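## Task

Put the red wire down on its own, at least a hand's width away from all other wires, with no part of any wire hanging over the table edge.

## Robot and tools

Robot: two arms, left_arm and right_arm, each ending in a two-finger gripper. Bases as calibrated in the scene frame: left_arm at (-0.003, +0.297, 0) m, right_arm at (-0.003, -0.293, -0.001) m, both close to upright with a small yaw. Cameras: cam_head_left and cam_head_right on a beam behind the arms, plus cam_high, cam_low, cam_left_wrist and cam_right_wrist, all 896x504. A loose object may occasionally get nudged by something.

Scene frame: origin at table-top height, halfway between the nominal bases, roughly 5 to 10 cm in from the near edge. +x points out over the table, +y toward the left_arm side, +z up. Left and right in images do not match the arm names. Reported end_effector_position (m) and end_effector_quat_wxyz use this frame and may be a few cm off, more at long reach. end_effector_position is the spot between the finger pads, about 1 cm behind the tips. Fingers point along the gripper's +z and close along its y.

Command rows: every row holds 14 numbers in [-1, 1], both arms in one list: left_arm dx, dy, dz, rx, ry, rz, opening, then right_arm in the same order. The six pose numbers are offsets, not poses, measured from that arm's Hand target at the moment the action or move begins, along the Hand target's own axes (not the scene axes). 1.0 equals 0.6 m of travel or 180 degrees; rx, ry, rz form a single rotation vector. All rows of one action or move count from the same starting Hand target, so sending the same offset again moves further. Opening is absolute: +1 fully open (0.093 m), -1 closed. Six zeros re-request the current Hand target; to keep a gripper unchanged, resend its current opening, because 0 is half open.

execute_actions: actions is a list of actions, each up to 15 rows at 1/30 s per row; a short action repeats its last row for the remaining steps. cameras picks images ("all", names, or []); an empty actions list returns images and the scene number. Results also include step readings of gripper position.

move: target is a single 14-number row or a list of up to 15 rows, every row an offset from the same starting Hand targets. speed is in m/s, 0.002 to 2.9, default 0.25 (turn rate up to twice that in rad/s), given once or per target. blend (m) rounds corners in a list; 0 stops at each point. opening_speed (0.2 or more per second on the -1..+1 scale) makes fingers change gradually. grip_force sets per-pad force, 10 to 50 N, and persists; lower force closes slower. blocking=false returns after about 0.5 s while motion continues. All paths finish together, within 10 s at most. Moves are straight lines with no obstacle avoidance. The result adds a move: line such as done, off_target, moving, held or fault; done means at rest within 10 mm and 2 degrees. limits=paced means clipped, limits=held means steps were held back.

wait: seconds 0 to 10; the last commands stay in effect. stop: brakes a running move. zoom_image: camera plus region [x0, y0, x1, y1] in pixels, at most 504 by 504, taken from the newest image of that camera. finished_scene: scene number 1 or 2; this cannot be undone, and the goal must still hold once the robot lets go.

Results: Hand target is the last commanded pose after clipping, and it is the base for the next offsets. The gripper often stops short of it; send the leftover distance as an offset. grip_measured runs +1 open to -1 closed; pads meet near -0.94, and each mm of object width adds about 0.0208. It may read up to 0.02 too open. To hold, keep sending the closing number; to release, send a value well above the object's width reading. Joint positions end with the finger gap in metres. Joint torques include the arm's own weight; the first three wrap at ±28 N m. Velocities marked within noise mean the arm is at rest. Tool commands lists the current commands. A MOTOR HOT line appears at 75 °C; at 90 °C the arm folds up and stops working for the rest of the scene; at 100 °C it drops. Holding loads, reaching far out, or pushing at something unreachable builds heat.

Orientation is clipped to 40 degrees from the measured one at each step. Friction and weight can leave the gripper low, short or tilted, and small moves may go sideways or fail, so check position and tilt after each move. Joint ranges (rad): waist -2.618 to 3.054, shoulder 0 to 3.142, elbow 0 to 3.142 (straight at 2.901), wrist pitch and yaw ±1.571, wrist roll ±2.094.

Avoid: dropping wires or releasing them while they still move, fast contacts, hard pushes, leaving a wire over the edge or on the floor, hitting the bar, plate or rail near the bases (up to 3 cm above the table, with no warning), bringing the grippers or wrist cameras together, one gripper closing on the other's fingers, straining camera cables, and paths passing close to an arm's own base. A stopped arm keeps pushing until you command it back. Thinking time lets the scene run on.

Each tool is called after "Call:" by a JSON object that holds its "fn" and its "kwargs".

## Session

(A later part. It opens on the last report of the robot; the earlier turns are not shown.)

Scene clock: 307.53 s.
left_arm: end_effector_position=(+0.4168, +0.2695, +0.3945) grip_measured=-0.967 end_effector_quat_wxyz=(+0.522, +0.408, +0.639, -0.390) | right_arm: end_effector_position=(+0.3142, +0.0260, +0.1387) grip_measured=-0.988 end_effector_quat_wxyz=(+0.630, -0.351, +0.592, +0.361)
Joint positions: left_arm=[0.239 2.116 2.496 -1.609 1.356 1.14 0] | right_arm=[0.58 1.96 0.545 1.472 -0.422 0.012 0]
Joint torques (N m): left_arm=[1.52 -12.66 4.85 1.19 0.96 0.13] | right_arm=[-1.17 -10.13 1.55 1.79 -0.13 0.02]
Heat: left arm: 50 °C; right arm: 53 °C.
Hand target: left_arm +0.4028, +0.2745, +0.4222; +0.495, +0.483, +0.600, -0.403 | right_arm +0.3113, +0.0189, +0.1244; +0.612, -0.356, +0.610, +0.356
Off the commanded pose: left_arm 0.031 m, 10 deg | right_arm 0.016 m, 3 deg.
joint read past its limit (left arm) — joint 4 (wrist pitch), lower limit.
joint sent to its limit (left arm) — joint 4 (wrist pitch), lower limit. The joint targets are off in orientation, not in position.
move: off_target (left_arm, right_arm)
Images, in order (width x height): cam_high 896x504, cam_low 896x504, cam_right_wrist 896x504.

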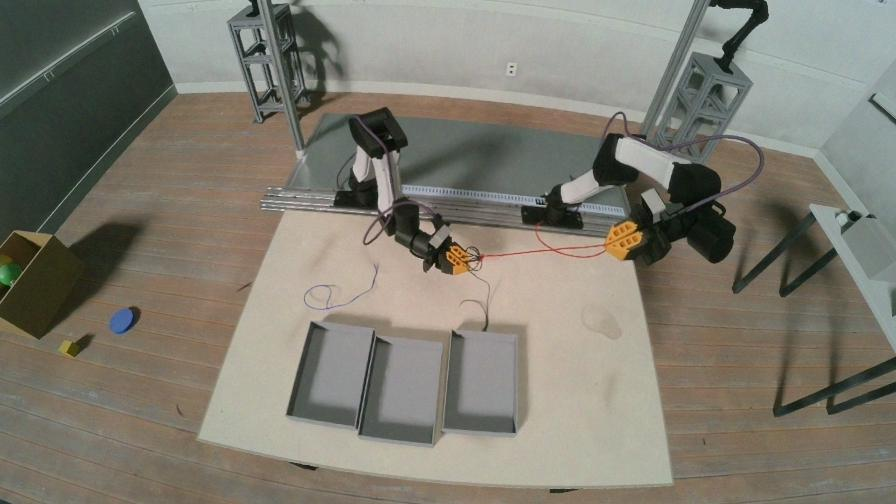

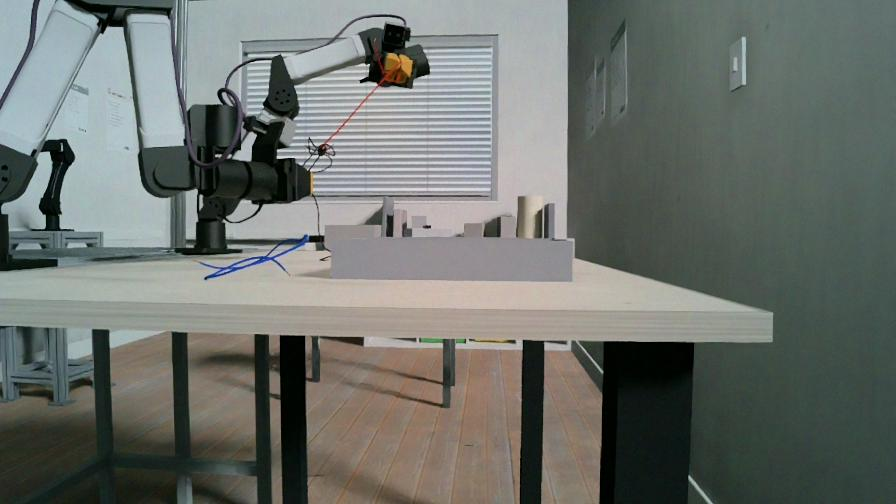

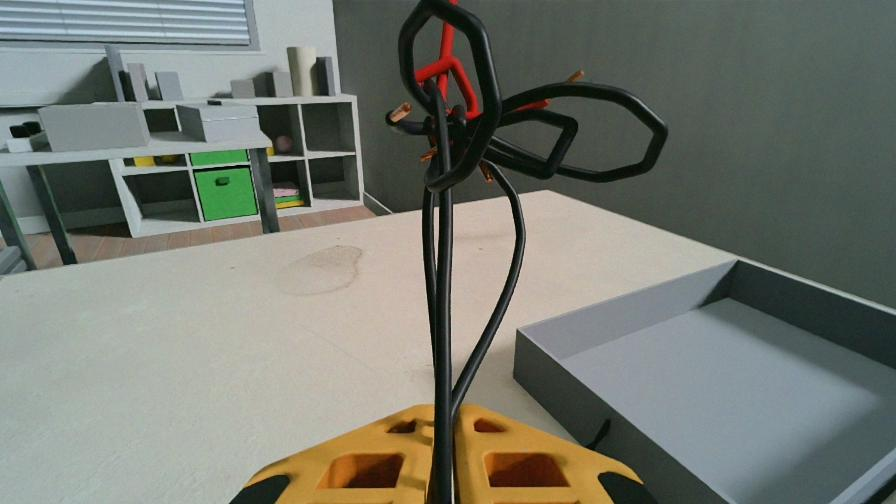

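Continue the pull.

Call:
{"fn": "move", "kwargs": {"target": [0.0,0,-0.03,0,0,0,-1, -0.05,-0.12,-0.2,0,0,0,-1], "speed": 0.05, "cameras": ["cam_right_wrist","cam_low","cam_high"]}}

Call:
{"fn": "zoom_image", "kwargs": {"camera": "cam_high", "region": [380, 200, 540, 320]}}

Call:
{"fn": "zoom_image", "kwargs": {"camera": "cam_low", "region": [260, 20, 440, 200]}}

Scene clock: 314.53 s.
left_arm: end_effector_position=(+0.4137, +0.2508, +0.3796) grip_measured=-0.967 end_effector_quat_wxyz=(+0.499, +0.423, +0.643, -0.399) | right_arm: end_effector_position=(+0.3098, -0.0925, +0.2068) grip_measured=-0.988 end_effector_quat_wxyz=(+0.670, -0.395, +0.522, +0.350)
Joint positions: left_arm=[0.195 2.098 2.423 -1.609 1.326 1.174 0] | right_arm=[0.149 1.638 0.403 1.469 -0.913 0.021 0]
Joint torques (N m): left_arm=[8.25 -14.17 6.63 1.11 1.27 0.04] | right_arm=[-7.64 -5.12 -1.81 0.63 -0.02 0.23]
Heat: left arm: 54 °C; right arm: 53 °C.
Hand target: left_arm +0.3991, +0.2917, +0.4255; +0.495, +0.483, +0.600, -0.403 | right_arm +0.3146, -0.1210, +0.1543; +0.612, -0.356, +0.610, +0.356
Off the commanded pose: left_arm 0.063 m, 8 deg | right_arm 0.060 m, 13 deg.
joint read past its limit (left arm) — joint 4 (wrist pitch), lower limit.
joint sent to its limit (left arm) — joint 4 (wrist pitch), lower limit. The joint targets are off in position and orientation.
move: off_target (left_arm, right_arm)
Images, in order (width x height): cam_high 896x504, cam_low 896x504, cam_right_wrist 896x504.

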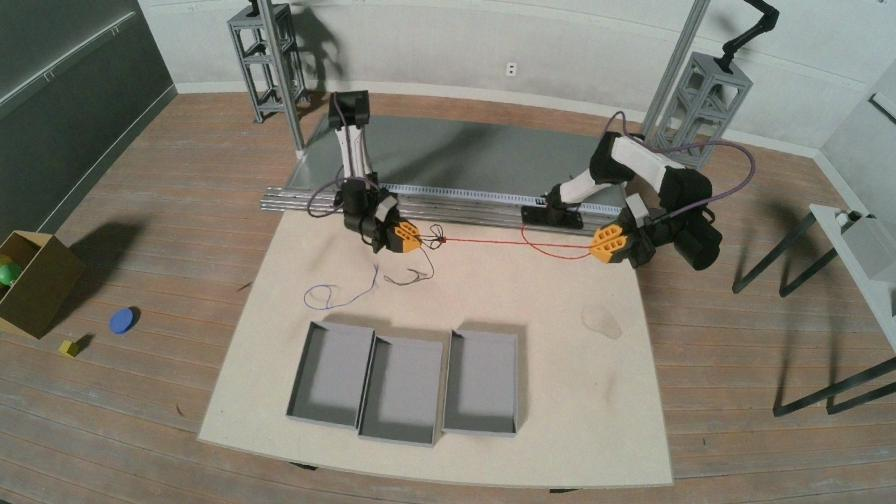

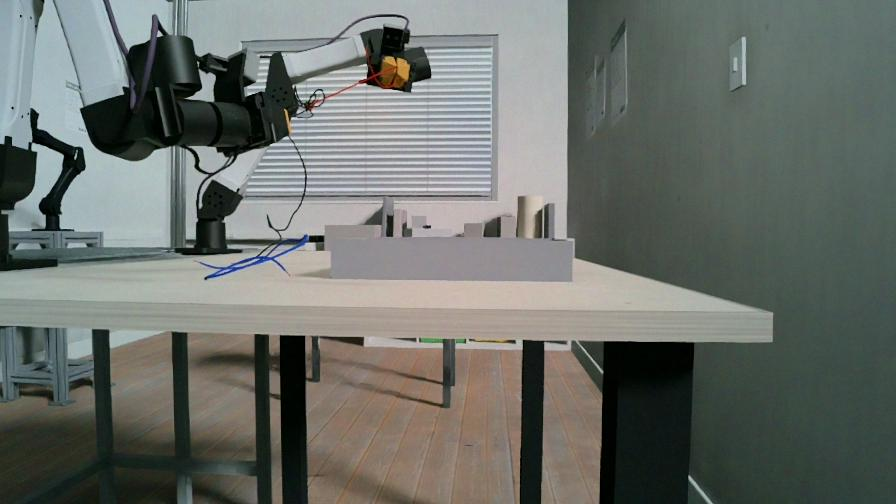

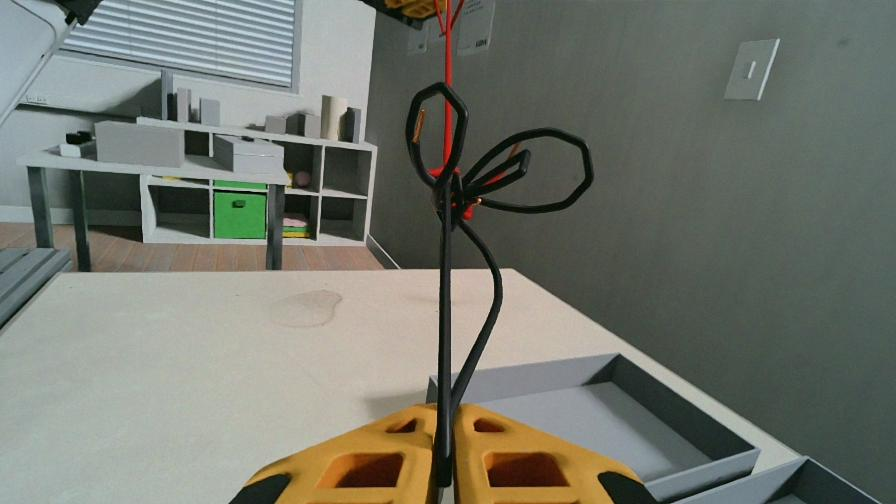

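Scaled by 3.150 from the camera's 896x504 image, which has a finer 1280x720 frame.

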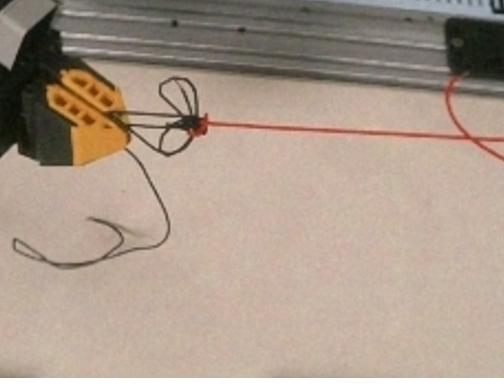

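Scaled by 2.800 from the camera's 896x504 image, which has a finer 1280x720 frame.

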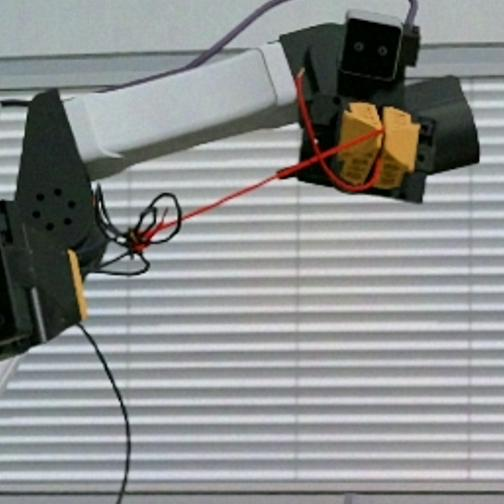

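Call:
{"fn": "move", "kwargs": {"target": [[-0.024,-0.028,0.16,0,0,0,-1, 0.02,0.06,0.2,0,0,0,-1],[-0.024,-0.028,0.16,0,0,0,-1, 0.02,0.06,0.2,0,0,0,-0.2],[-0.024,-0.028,0.16,0,0,0,-1, 0.02,0.06,0.02,0,0,0,1]], "speed": 0.12, "opening_speed": 1}}

Call:
{"fn": "wait", "kwargs": {"seconds": 0.5, "cameras": ["cam_right_wrist","cam_low","cam_high"]}}

Call:
{"fn": "zoom_image", "kwargs": {"camera": "cam_right_wrist", "region": [100, 50, 500, 350]}}

Call:
{"fn": "zoom_image", "kwargs": {"camera": "cam_low", "region": [260, 20, 480, 260]}}

Scene clock: 337.57 s.
left_arm: end_effector_position=(+0.3992, +0.1960, +0.4205) grip_measured=-0.967 end_effector_quat_wxyz=(+0.498, +0.471, +0.606, -0.405) | right_arm: end_effector_position=(+0.2931, -0.0910, +0.1374) grip_measured=+1.000 end_effector_quat_wxyz=(+0.604, -0.348, +0.620, +0.360)
Joint positions: left_arm=[0.06 2.122 2.625 -1.599 1.315 1.047 0] | right_arm=[0.204 1.701 0.261 1.423 -0.792 0.016 0.093]
Joint torques (N m): left_arm=[-0.76 -7.27 6.28 1.27 0.52 -0.11] | right_arm=[-0.51 -8.16 2.61 2.11 -0.12 0.03]
Motor temperatures (°C): left_arm=[29 64 39 32 29 25 27] | right_arm=[29 49 34 36 28 24 30]
Heat: left arm: 64 °C; right arm: 49 °C.
Hand target: left_arm +0.4029, +0.1933, +0.4219; +0.495, +0.483, +0.600, -0.403 | right_arm +0.2892, -0.0927, +0.1421; +0.612, -0.356, +0.610, +0.356
Off the commanded pose: left_arm 0.005 m, 2 deg | right_arm 0.006 m, 2 deg.
joint read past its limit (left arm) — joint 4 (wrist pitch), lower limit.
joint sent to its limit (left arm) — joint 4 (wrist pitch), lower limit. The joint targets still meet the commanded pose.
move: done

Scene clock: 338.07 s.
left_arm: end_effector_position=(+0.3992, +0.1960, +0.4205) grip_measured=-0.967 end_effector_quat_wxyz=(+0.498, +0.471, +0.606, -0.405) | right_arm: end_effector_position=(+0.2931, -0.0910, +0.1374) grip_measured=+1.000 end_effector_quat_wxyz=(+0.604, -0.348, +0.620, +0.360)
Joint positions: left_arm=[0.06 2.122 2.625 -1.599 1.315 1.047 0] | right_arm=[0.204 1.701 0.261 1.423 -0.792 0.016 0.093]
Joint torques (N m): left_arm=[-0.81 -7.16 6.3 1.27 0.52 -0.11] | right_arm=[-0.27 -8.46 2.35 2.09 -0.12 0]
Motor temperatures (°C): left_arm=[29 64 39 32 29 25 27] | right_arm=[29 49 34 36 28 24 30]
Heat: left arm: 64 °C; right arm: 49 °C.
Hand target: left_arm +0.4029, +0.1933, +0.4219; +0.495, +0.483, +0.600, -0.403 | right_arm +0.2892, -0.0927, +0.1421; +0.612, -0.356, +0.610, +0.356
Tool commands: left_gripper/opening=-1.0 right_gripper/opening=+1.0
Off the commanded pose: left_arm 0.005 m, 2 deg | right_arm 0.006 m, 2 deg.
joint read past its limit (left arm) — joint 4 (wrist pitch), lower limit.
wait: 0.50 s; at rest by 0.17 s
Images, in order (width x height): cam_high 896x504, cam_low 896x504, cam_right_wrist 896x504.

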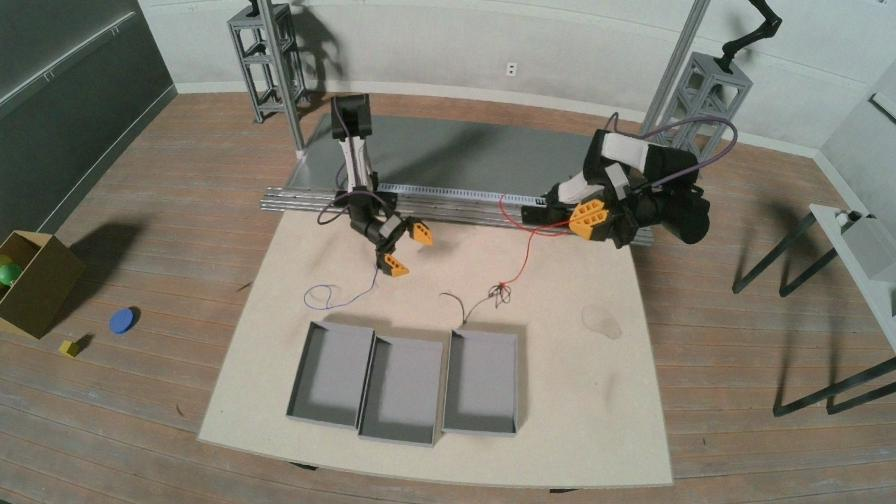

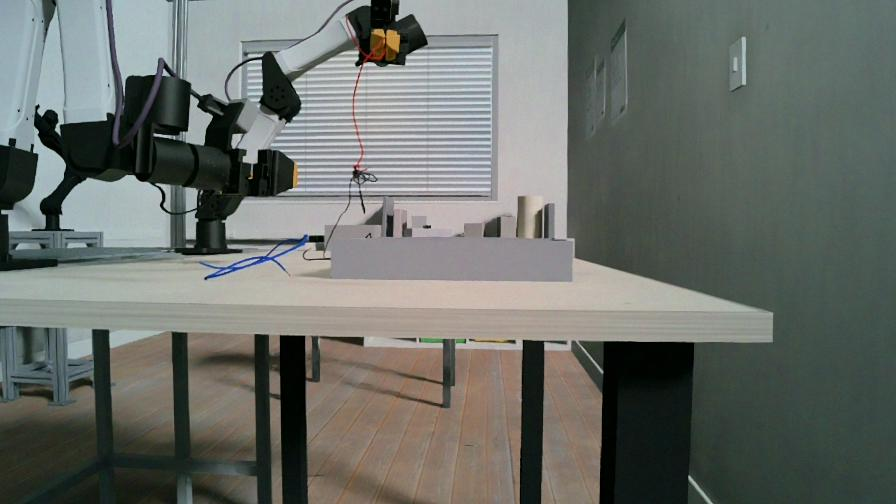

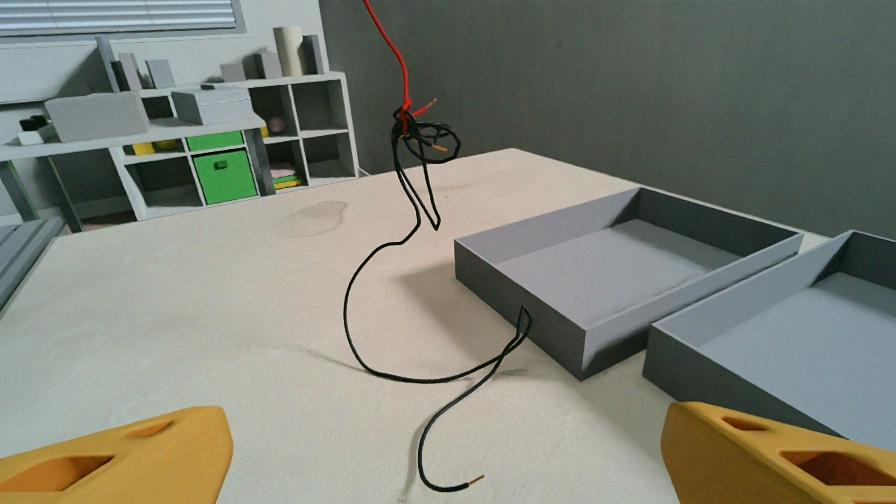

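Scaled by 1.260 from the camera's 896x504 image, which has a finer 1280x720 frame.

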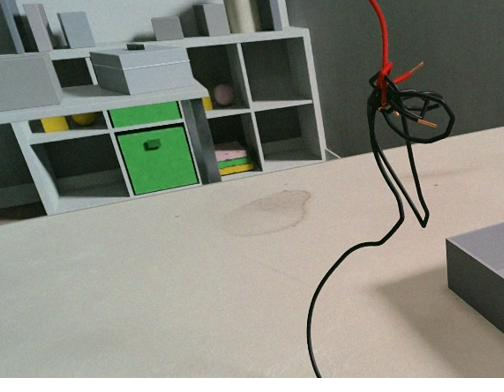

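Scaled by 2.100 from the camera's 896x504 image, which has a finer 1280x720 frame.

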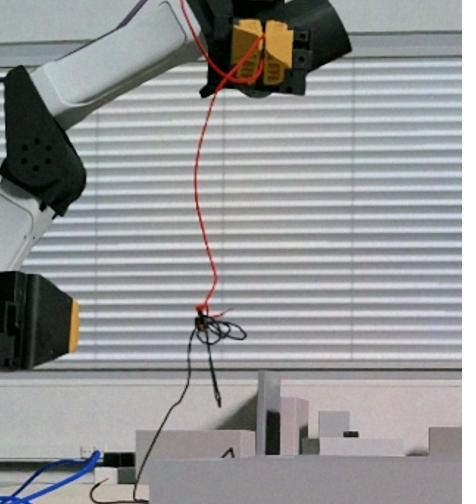

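Call:
{"fn": "move", "kwargs": {"target": [0,0,0,0,0,0,-1, -0.03,0.04,0.32,0,0,0,0.5], "speed": 0.15, "cameras": ["cam_right_wrist"]}}

Call:
{"fn": "zoom_image", "kwargs": {"camera": "cam_right_wrist", "region": [250, 50, 550, 300]}}

Scene clock: 343.87 s.
left_arm: end_effector_position=(+0.3992, +0.1960, +0.4205) grip_measured=-0.967 end_effector_quat_wxyz=(+0.498, +0.471, +0.606, -0.405) | right_arm: end_effector_position=(+0.3569, +0.0824, +0.1633) grip_measured=+0.501 end_effector_quat_wxyz=(+0.609, -0.356, +0.607, +0.366)
Joint positions: left_arm=[0.06 2.122 2.625 -1.599 1.315 1.047 0] | right_arm=[0.63 1.983 0.862 1.128 -0.388 0.016 0.069]
Joint torques (N m): left_arm=[-0.76 -7.2 6.3 1.27 0.51 -0.13] | right_arm=[0.54 -9.87 6.9 2.02 0.21 -0.02]
Motor temperatures (°C): left_arm=[28 61 39 32 29 25 27] | right_arm=[29 49 34 37 28 24 30]
Heat: left arm: 61 °C; right arm: 49 °C.
Hand target: left_arm +0.4029, +0.1933, +0.4219; +0.495, +0.483, +0.600, -0.403 | right_arm +0.3629, +0.0862, +0.1605; +0.612, -0.356, +0.610, +0.356
Off the commanded pose: left_arm 0.005 m, 2 deg | right_arm 0.008 m, 1 deg.
joint read past its limit (left arm) — joint 4 (wrist pitch), lower limit.
joint sent to its limit (left arm) — joint 4 (wrist pitch), lower limit. The joint targets still meet the commanded pose.
move: done
Images, in order (width x height): cam_right_wrist 896x504.

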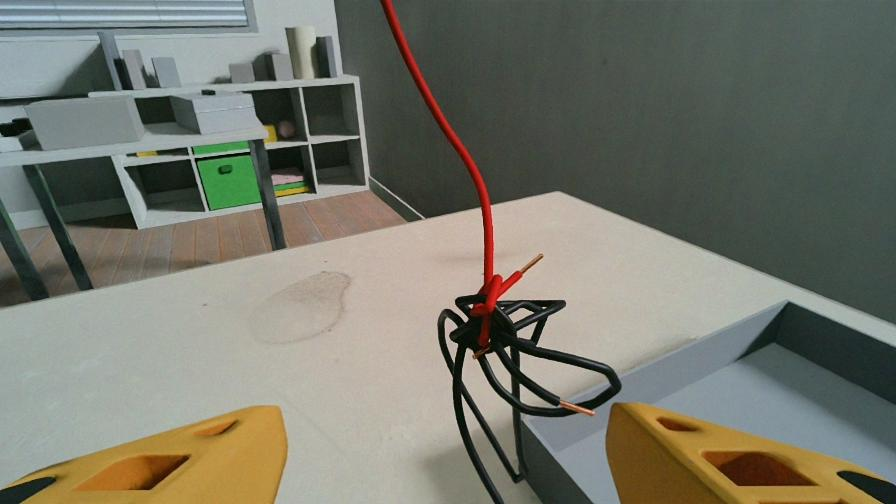

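Scaled by 1.680 from the camera's 896x504 image, which has a finer 1280x720 frame.

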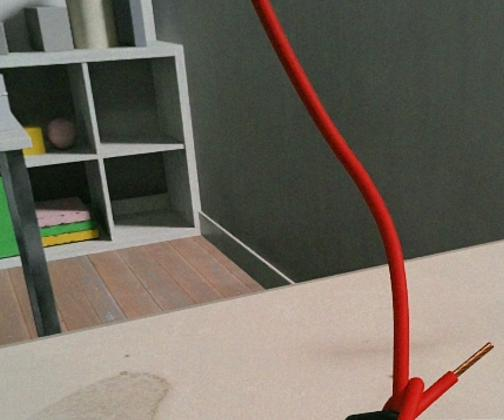

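Call:
{"fn": "zoom_image", "kwargs": {"camera": "cam_right_wrist", "region": [420, 230, 640, 420]}}

Scaled by 2.291 from the camera's 896x504 image, which has a finer 1280x720 frame.

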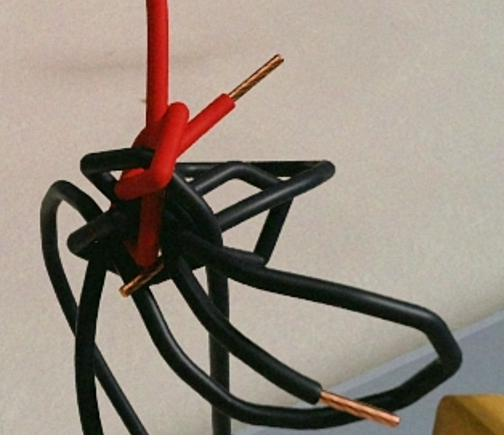

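Call:
{"fn": "move", "kwargs": {"target": [0,0,0,0,0,0,-1, 0.015,-0.02,0.1,0,0,0,1], "speed": 0.15, "cameras": ["cam_right_wrist","cam_low","cam_high"]}}

Call:
{"fn": "zoom_image", "kwargs": {"camera": "cam_high", "region": [400, 200, 620, 360]}}

Call:
{"fn": "zoom_image", "kwargs": {"camera": "cam_low", "region": [260, 80, 480, 260]}}

Scene clock: 354.53 s.
left_arm: end_effector_position=(+0.3992, +0.1960, +0.4205) grip_measured=-0.967 end_effector_quat_wxyz=(+0.498, +0.471, +0.606, -0.405) | right_arm: end_effector_position=(+0.3982, +0.1277, +0.1559) grip_measured=+1.000 end_effector_quat_wxyz=(+0.610, -0.355, +0.607, +0.365)
Joint positions: left_arm=[0.06 2.122 2.625 -1.599 1.315 1.047 0] | right_arm=[0.652 2.169 1.143 1.035 -0.363 0.016 0.093]
Joint torques (N m): left_arm=[-0.77 -7.27 6.3 1.27 0.51 -0.11] | right_arm=[1.05 -11.92 7.35 2.05 0.13 -0.04]
Motor temperatures (°C): left_arm=[28 57 39 32 29 25 27] | right_arm=[28 51 36 39 27 24 30]
Heat: left arm: 57 °C; right arm: 51 °C.
Hand target: left_arm +0.4029, +0.1933, +0.4219; +0.495, +0.483, +0.600, -0.403 | right_arm +0.4030, +0.1325, +0.1517; +0.612, -0.356, +0.610, +0.356
Off the commanded pose: left_arm 0.005 m, 2 deg | right_arm 0.008 m, 1 deg.
joint read past its limit (left arm) — joint 4 (wrist pitch), lower limit.
joint sent to its limit (left arm) — joint 4 (wrist pitch), lower limit. The joint targets still meet the commanded pose.
move: done
Images, in order (width x height): cam_high 896x504, cam_low 896x504, cam_right_wrist 896x504.

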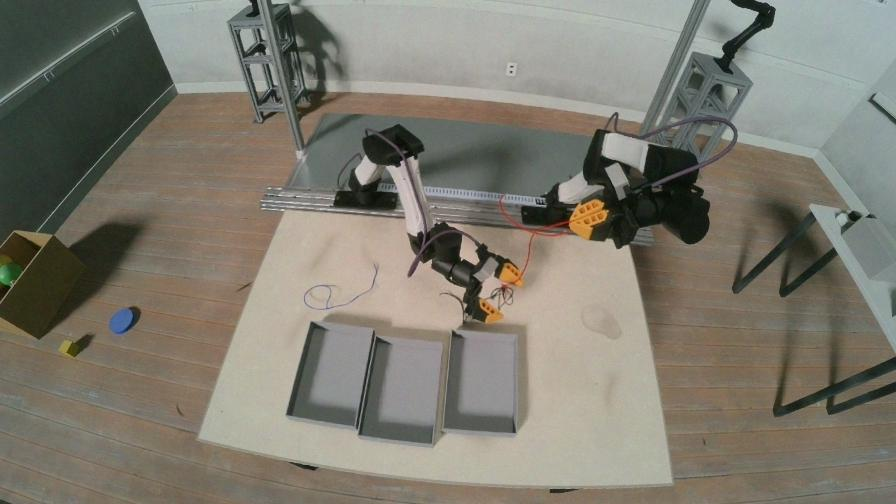

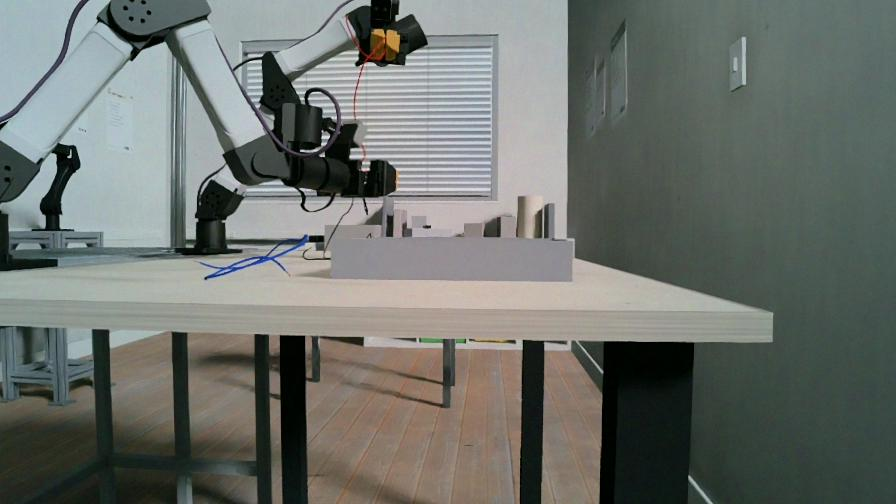

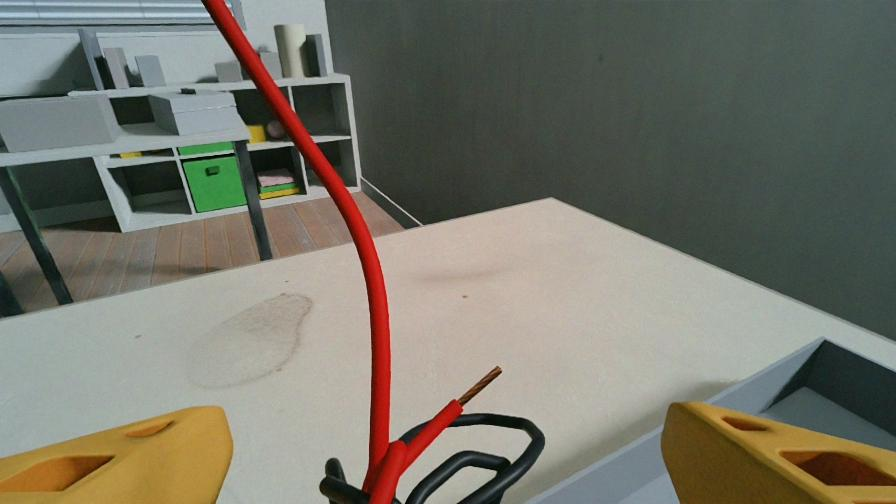

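Scaled by 2.291 from the camera's 896x504 image, which has a finer 1280x720 frame.

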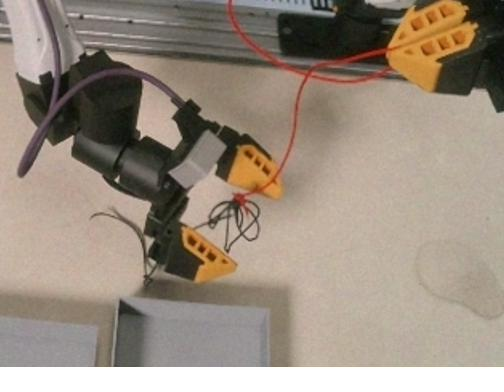

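Scaled by 2.291 from the camera's 896x504 image, which has a finer 1280x720 frame.

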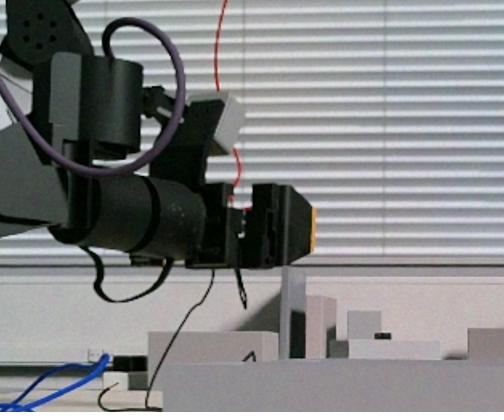

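Call:
{"fn": "move", "kwargs": {"target": [[0,0,0,0,0,0,-1, 0.053,0.025,-0.02,0,0,0,1],[0,0,0,0,0,0,-1, 0.053,0.025,0.03,0,0,0,1]], "speed": 0.12, "cameras": ["cam_right_wrist"]}}

Call:
{"fn": "zoom_image", "kwargs": {"camera": "cam_right_wrist", "region": [220, 100, 670, 504]}}

Scene clock: 359.57 s.
left_arm: end_effector_position=(+0.3992, +0.1960, +0.4205) grip_measured=-0.967 end_effector_quat_wxyz=(+0.498, +0.471, +0.606, -0.405) | right_arm: end_effector_position=(+0.3945, +0.1512, +0.1262) grip_measured=+1.000 end_effector_quat_wxyz=(+0.610, -0.355, +0.606, +0.366)
Joint positions: left_arm=[0.06 2.122 2.625 -1.599 1.315 1.047 0] | right_arm=[0.699 2.288 1.197 1.102 -0.317 0.016 0.093]
Joint torques (N m): left_arm=[-0.79 -7.23 6.2 1.28 0.5 -0.11] | right_arm=[0.94 -12.51 7.12 2.05 0.18 -0.04]
Motor temperatures (°C): left_arm=[27 56 39 32 29 25 27] | right_arm=[28 52 36 39 27 24 30]
Heat: left arm: 56 °C; right arm: 52 °C.
Hand target: left_arm +0.4029, +0.1933, +0.4219; +0.495, +0.483, +0.600, -0.403 | right_arm +0.3989, +0.1555, +0.1198; +0.612, -0.356, +0.610, +0.356
Off the commanded pose: left_arm 0.005 m, 2 deg | right_arm 0.009 m, 1 deg.
joint read past its limit (left arm) — joint 4 (wrist pitch), lower limit.
joint sent to its limit (left arm) — joint 4 (wrist pitch), lower limit. The joint targets still meet the commanded pose.
move: done
Images, in order (width x height): cam_right_wrist 896x504.

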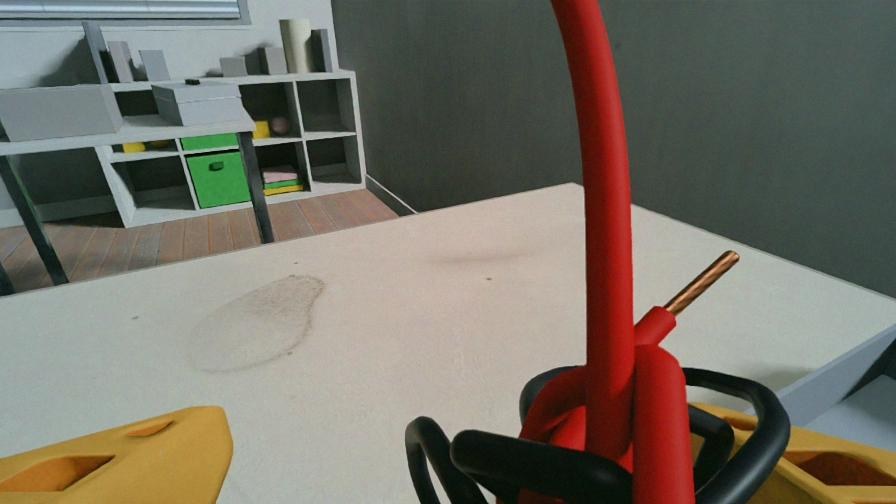

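Scaled by 1.120 from the camera's 896x504 image, which has a finer 1280x720 frame.

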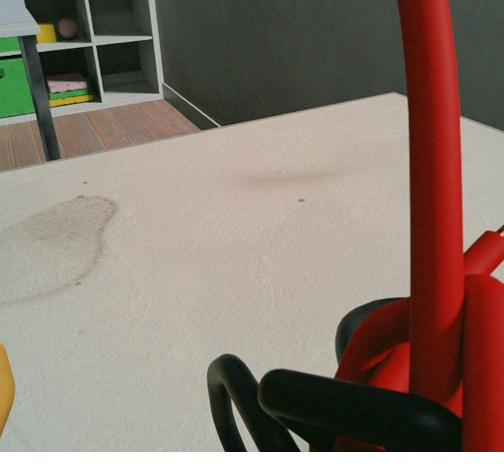

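Call:
{"fn": "move", "kwargs": {"target": [[0,0,0,0,0,0,-1, 0.055,-0.02,0,0,0,0,1],[0,0,0,0,0,0,-1, 0.055,-0.02,0,0,0,0,-1]], "speed": 0.1, "opening_speed": 1.5, "cameras": ["cam_right_wrist","cam_low"]}}

Call:
{"fn": "zoom_image", "kwargs": {"camera": "cam_low", "region": [260, 80, 480, 260]}}

Scene clock: 367.63 s.
left_arm: end_effector_position=(+0.3992, +0.1960, +0.4205) grip_measured=-0.967 end_effector_quat_wxyz=(+0.498, +0.471, +0.606, -0.405) | right_arm: end_effector_position=(+0.4034, +0.1493, +0.0906) grip_measured=-0.989 end_effector_quat_wxyz=(+0.608, -0.354, +0.613, +0.360)
Joint positions: left_arm=[0.06 2.122 2.625 -1.599 1.315 1.047 0] | right_arm=[0.686 2.395 1.224 1.167 -0.319 0.013 0]
Joint torques (N m): left_arm=[-0.77 -7.23 6.3 1.26 0.51 -0.11] | right_arm=[-0.68 -12.83 6.74 2.19 -0.04 0.07]
Heat: left arm: 54 °C; right arm: 53 °C.
Hand target: left_arm +0.4029, +0.1933, +0.4219; +0.495, +0.483, +0.600, -0.403 | right_arm +0.4095, +0.1496, +0.0870; +0.612, -0.356, +0.610, +0.356
Off the commanded pose: left_arm 0.005 m, 2 deg | right_arm 0.007 m, 1 deg.
joint read past its limit (left arm) — joint 4 (wrist pitch), lower limit.
joint sent to its limit (left arm) — joint 4 (wrist pitch), lower limit. The joint targets still meet the commanded pose.
move: done
Images, in order (width x height): cam_low 896x504, cam_right_wrist 896x504.

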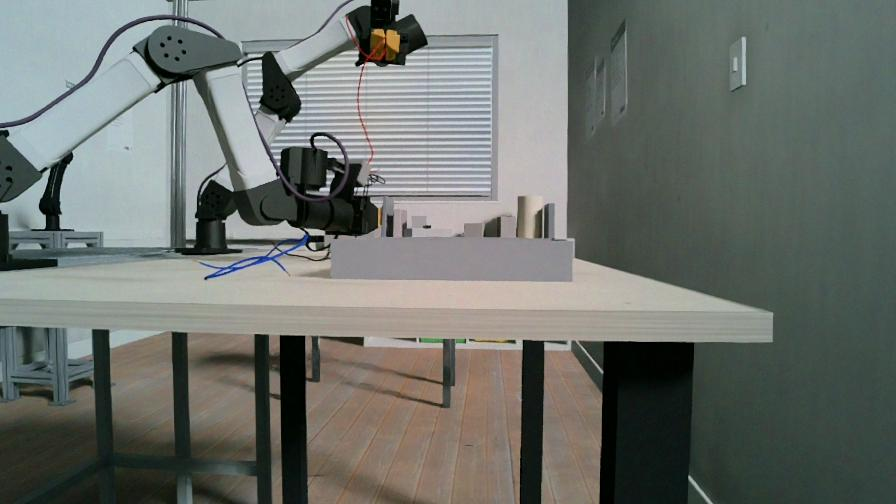

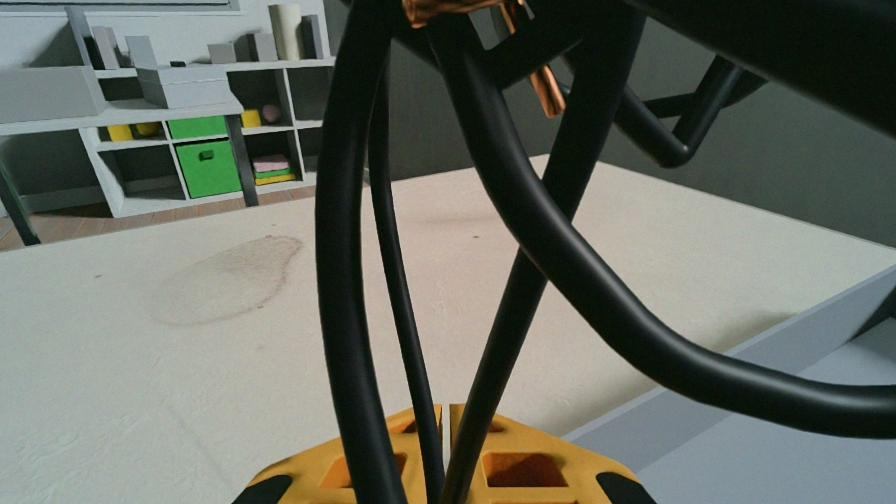

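Scaled by 2.291 from the camera's 896x504 image, which has a finer 1280x720 frame.

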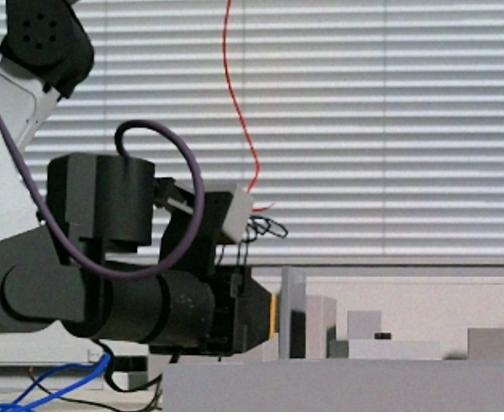

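Call:
{"fn": "move", "kwargs": {"target": [0.01,0.012,-0.055,0,0,0,-1, -0.08,-0.03,-0.42,0,0,0,-1], "speed": 0.1, "cameras": ["cam_right_wrist","cam_low","cam_high"]}}

Call:
{"fn": "zoom_image", "kwargs": {"camera": "cam_right_wrist", "region": [300, 0, 600, 300]}}

Call:
{"fn": "zoom_image", "kwargs": {"camera": "cam_high", "region": [380, 200, 540, 320]}}

Scene clock: 376.00 s.
left_arm: end_effector_position=(+0.4090, +0.2134, +0.3968) grip_measured=-0.967 end_effector_quat_wxyz=(+0.485, +0.453, +0.631, -0.402) | right_arm: end_effector_position=(+0.3053, -0.0645, +0.1577) grip_measured=-0.990 end_effector_quat_wxyz=(+0.633, -0.365, +0.580, +0.360)
Joint positions: left_arm=[0.1 2.122 2.544 -1.608 1.293 1.09 0] | right_arm=[0.283 1.758 0.354 1.483 -0.74 0.013 0]
Joint torques (N m): left_arm=[3.23 -11.02 5.71 1.25 1.13 0.12] | right_arm=[-3.22 -5.96 -0.03 1.81 -0.13 0.02]
Heat: left arm: 53 °C; right arm: 54 °C.
Hand target: left_arm +0.4030, +0.2278, +0.4221; +0.495, +0.483, +0.600, -0.403 | right_arm +0.3008, -0.0785, +0.1345; +0.612, -0.356, +0.610, +0.356
Off the commanded pose: left_arm 0.030 m, 5 deg | right_arm 0.027 m, 4 deg.
joint read past its limit (left arm) — joint 4 (wrist pitch), lower limit.
joint sent to its limit (left arm) — joint 4 (wrist pitch), lower limit. The joint targets are off in orientation, not in position.
move: off_target (left_arm, right_arm)
Images, in order (width x height): cam_high 896x504, cam_low 896x504, cam_right_wrist 896x504.

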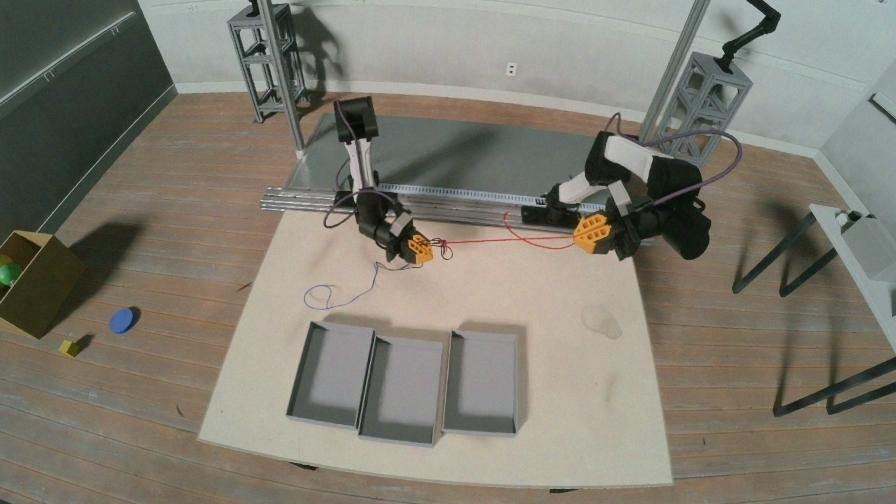

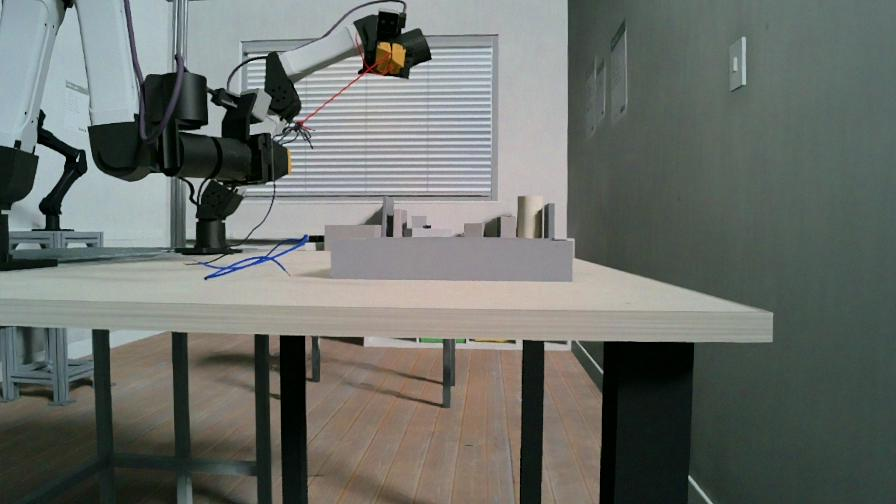

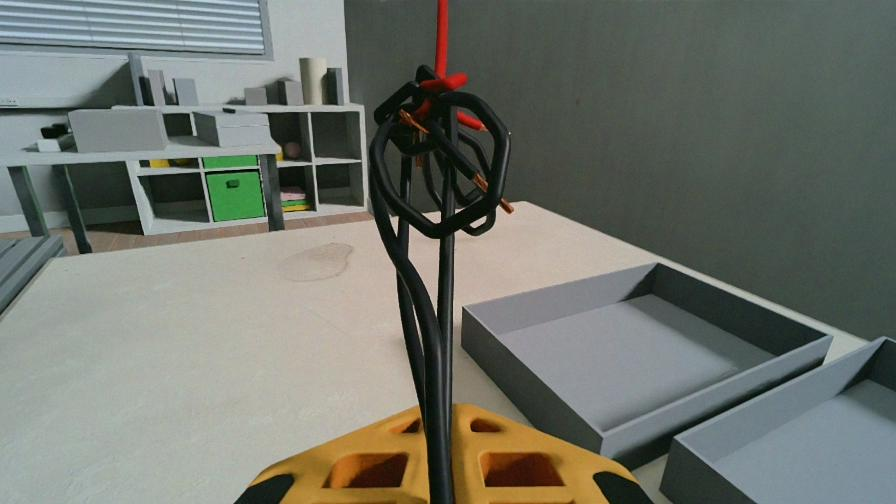

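Scaled by 1.680 from the camera's 896x504 image, which has a finer 1280x720 frame.

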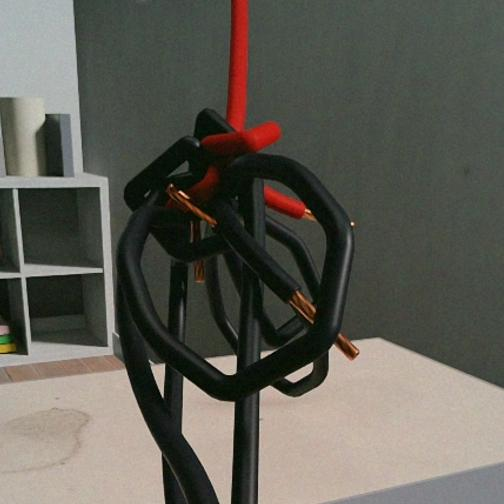

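Scaled by 3.150 from the camera's 896x504 image, which has a finer 1280x720 frame.

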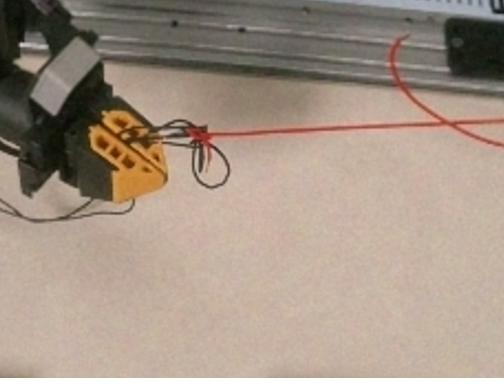

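Call:
{"fn": "move", "kwargs": {"target": [[0,0,0,0,0,0,-1, 0,-0.05,-0.11,0,0,0,-1],[0,0,0,0,0,0,-1, 0,0.02,0.06,0,0,0,-1],[0,0,0,0,0,0,-1, 0,-0.06,-0.14,0,0,0,-1]], "speed": 0.15, "blend": 0.01, "cameras": ["cam_right_wrist","cam_low","cam_high"]}}

Call:
{"fn": "zoom_image", "kwargs": {"camera": "cam_right_wrist", "region": [300, 0, 600, 300]}}

Call:
{"fn": "zoom_image", "kwargs": {"camera": "cam_high", "region": [380, 200, 540, 320]}}

Scene clock: 382.73 s.
left_arm: end_effector_position=(+0.4027, +0.1773, +0.3782) grip_measured=-0.967 end_effector_quat_wxyz=(+0.448, +0.479, +0.628, -0.419) | right_arm: end_effector_position=(+0.2983, -0.1406, +0.1670) grip_measured=-0.990 end_effector_quat_wxyz=(+0.633, -0.396, +0.562, +0.355)
Joint positions: left_arm=[0.01 2.122 2.486 -1.609 1.255 1.111 0] | right_arm=[-0.051 1.673 0.308 1.488 -1.119 0.011 0]
Joint torques (N m): left_arm=[9.81 -12.81 7.46 1.19 1.42 0.08] | right_arm=[-8.62 -2.8 -3.04 1.8 -0.15 0.17]
Motor temperatures (°C): left_arm=[27 55 39 32 29 25 27] | right_arm=[28 52 35 41 27 24 30]
Heat: left arm: 55 °C; right arm: 52 °C.
Hand target: left_arm +0.4030, +0.2277, +0.4221; +0.495, +0.483, +0.600, -0.403 | right_arm +0.2906, -0.1693, +0.1344; +0.612, -0.356, +0.610, +0.356
Off the commanded pose: left_arm 0.067 m, 7 deg | right_arm 0.044 m, 7 deg.
joint read past its limit (left arm) — joint 4 (wrist pitch), lower limit.
joint sent to its limit (left arm) — joint 4 (wrist pitch), lower limit. The joint targets are off in position and orientation.
move: off_target (left_arm, right_arm)
Images, in order (width x height): cam_high 896x504, cam_low 896x504, cam_right_wrist 896x504.

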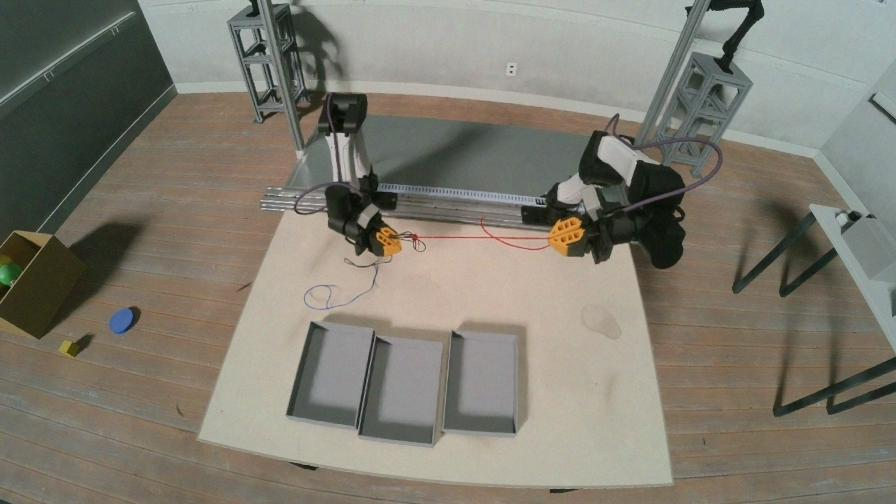

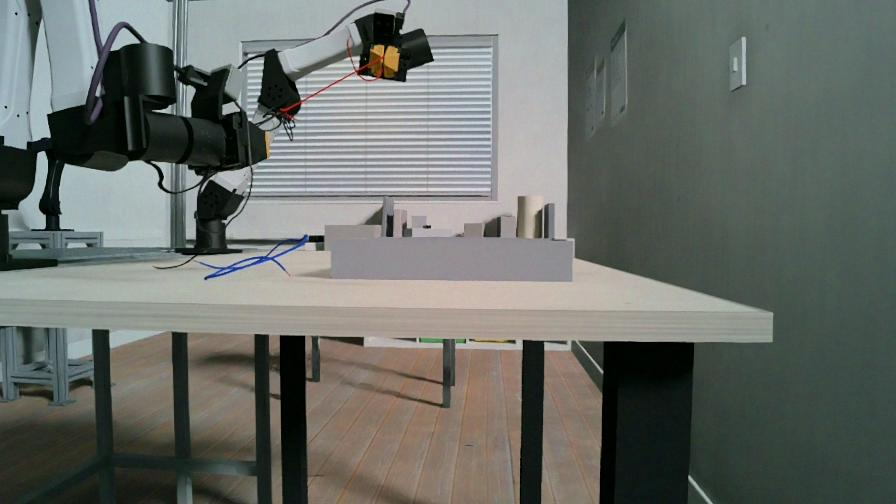

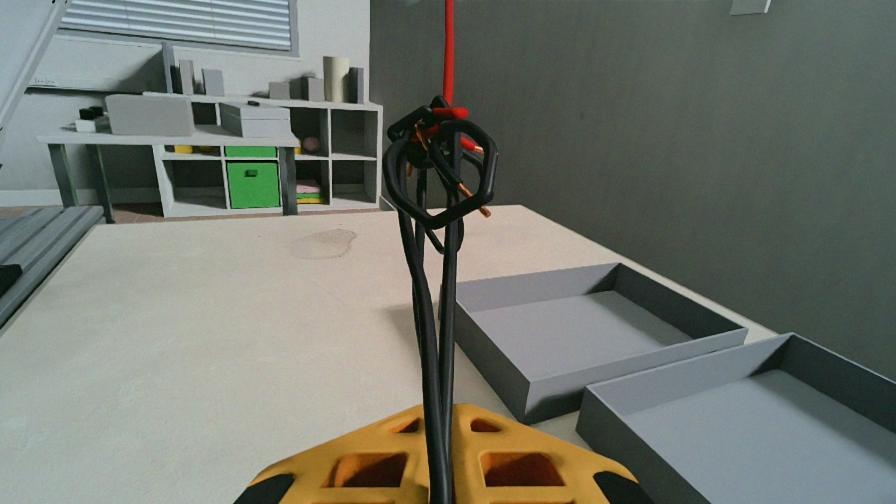

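Scaled by 1.680 from the camera's 896x504 image, which has a finer 1280x720 frame.

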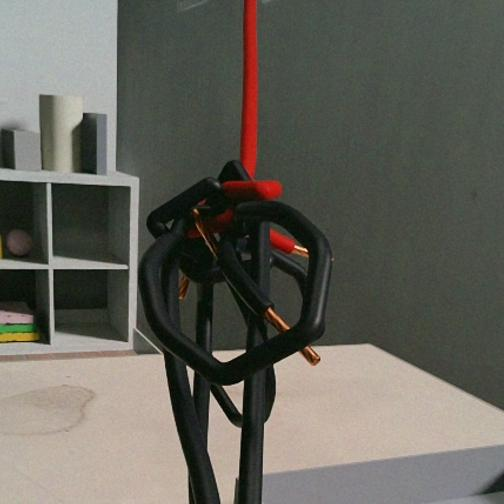

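Scaled by 3.150 from the camera's 896x504 image, which has a finer 1280x720 frame.

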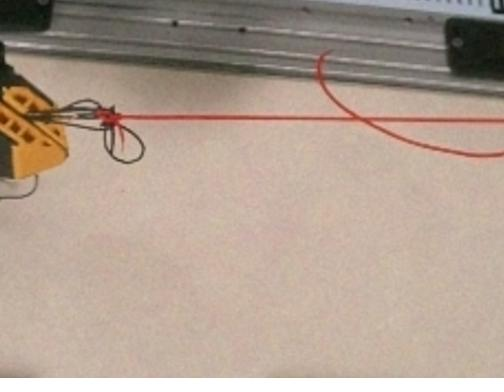

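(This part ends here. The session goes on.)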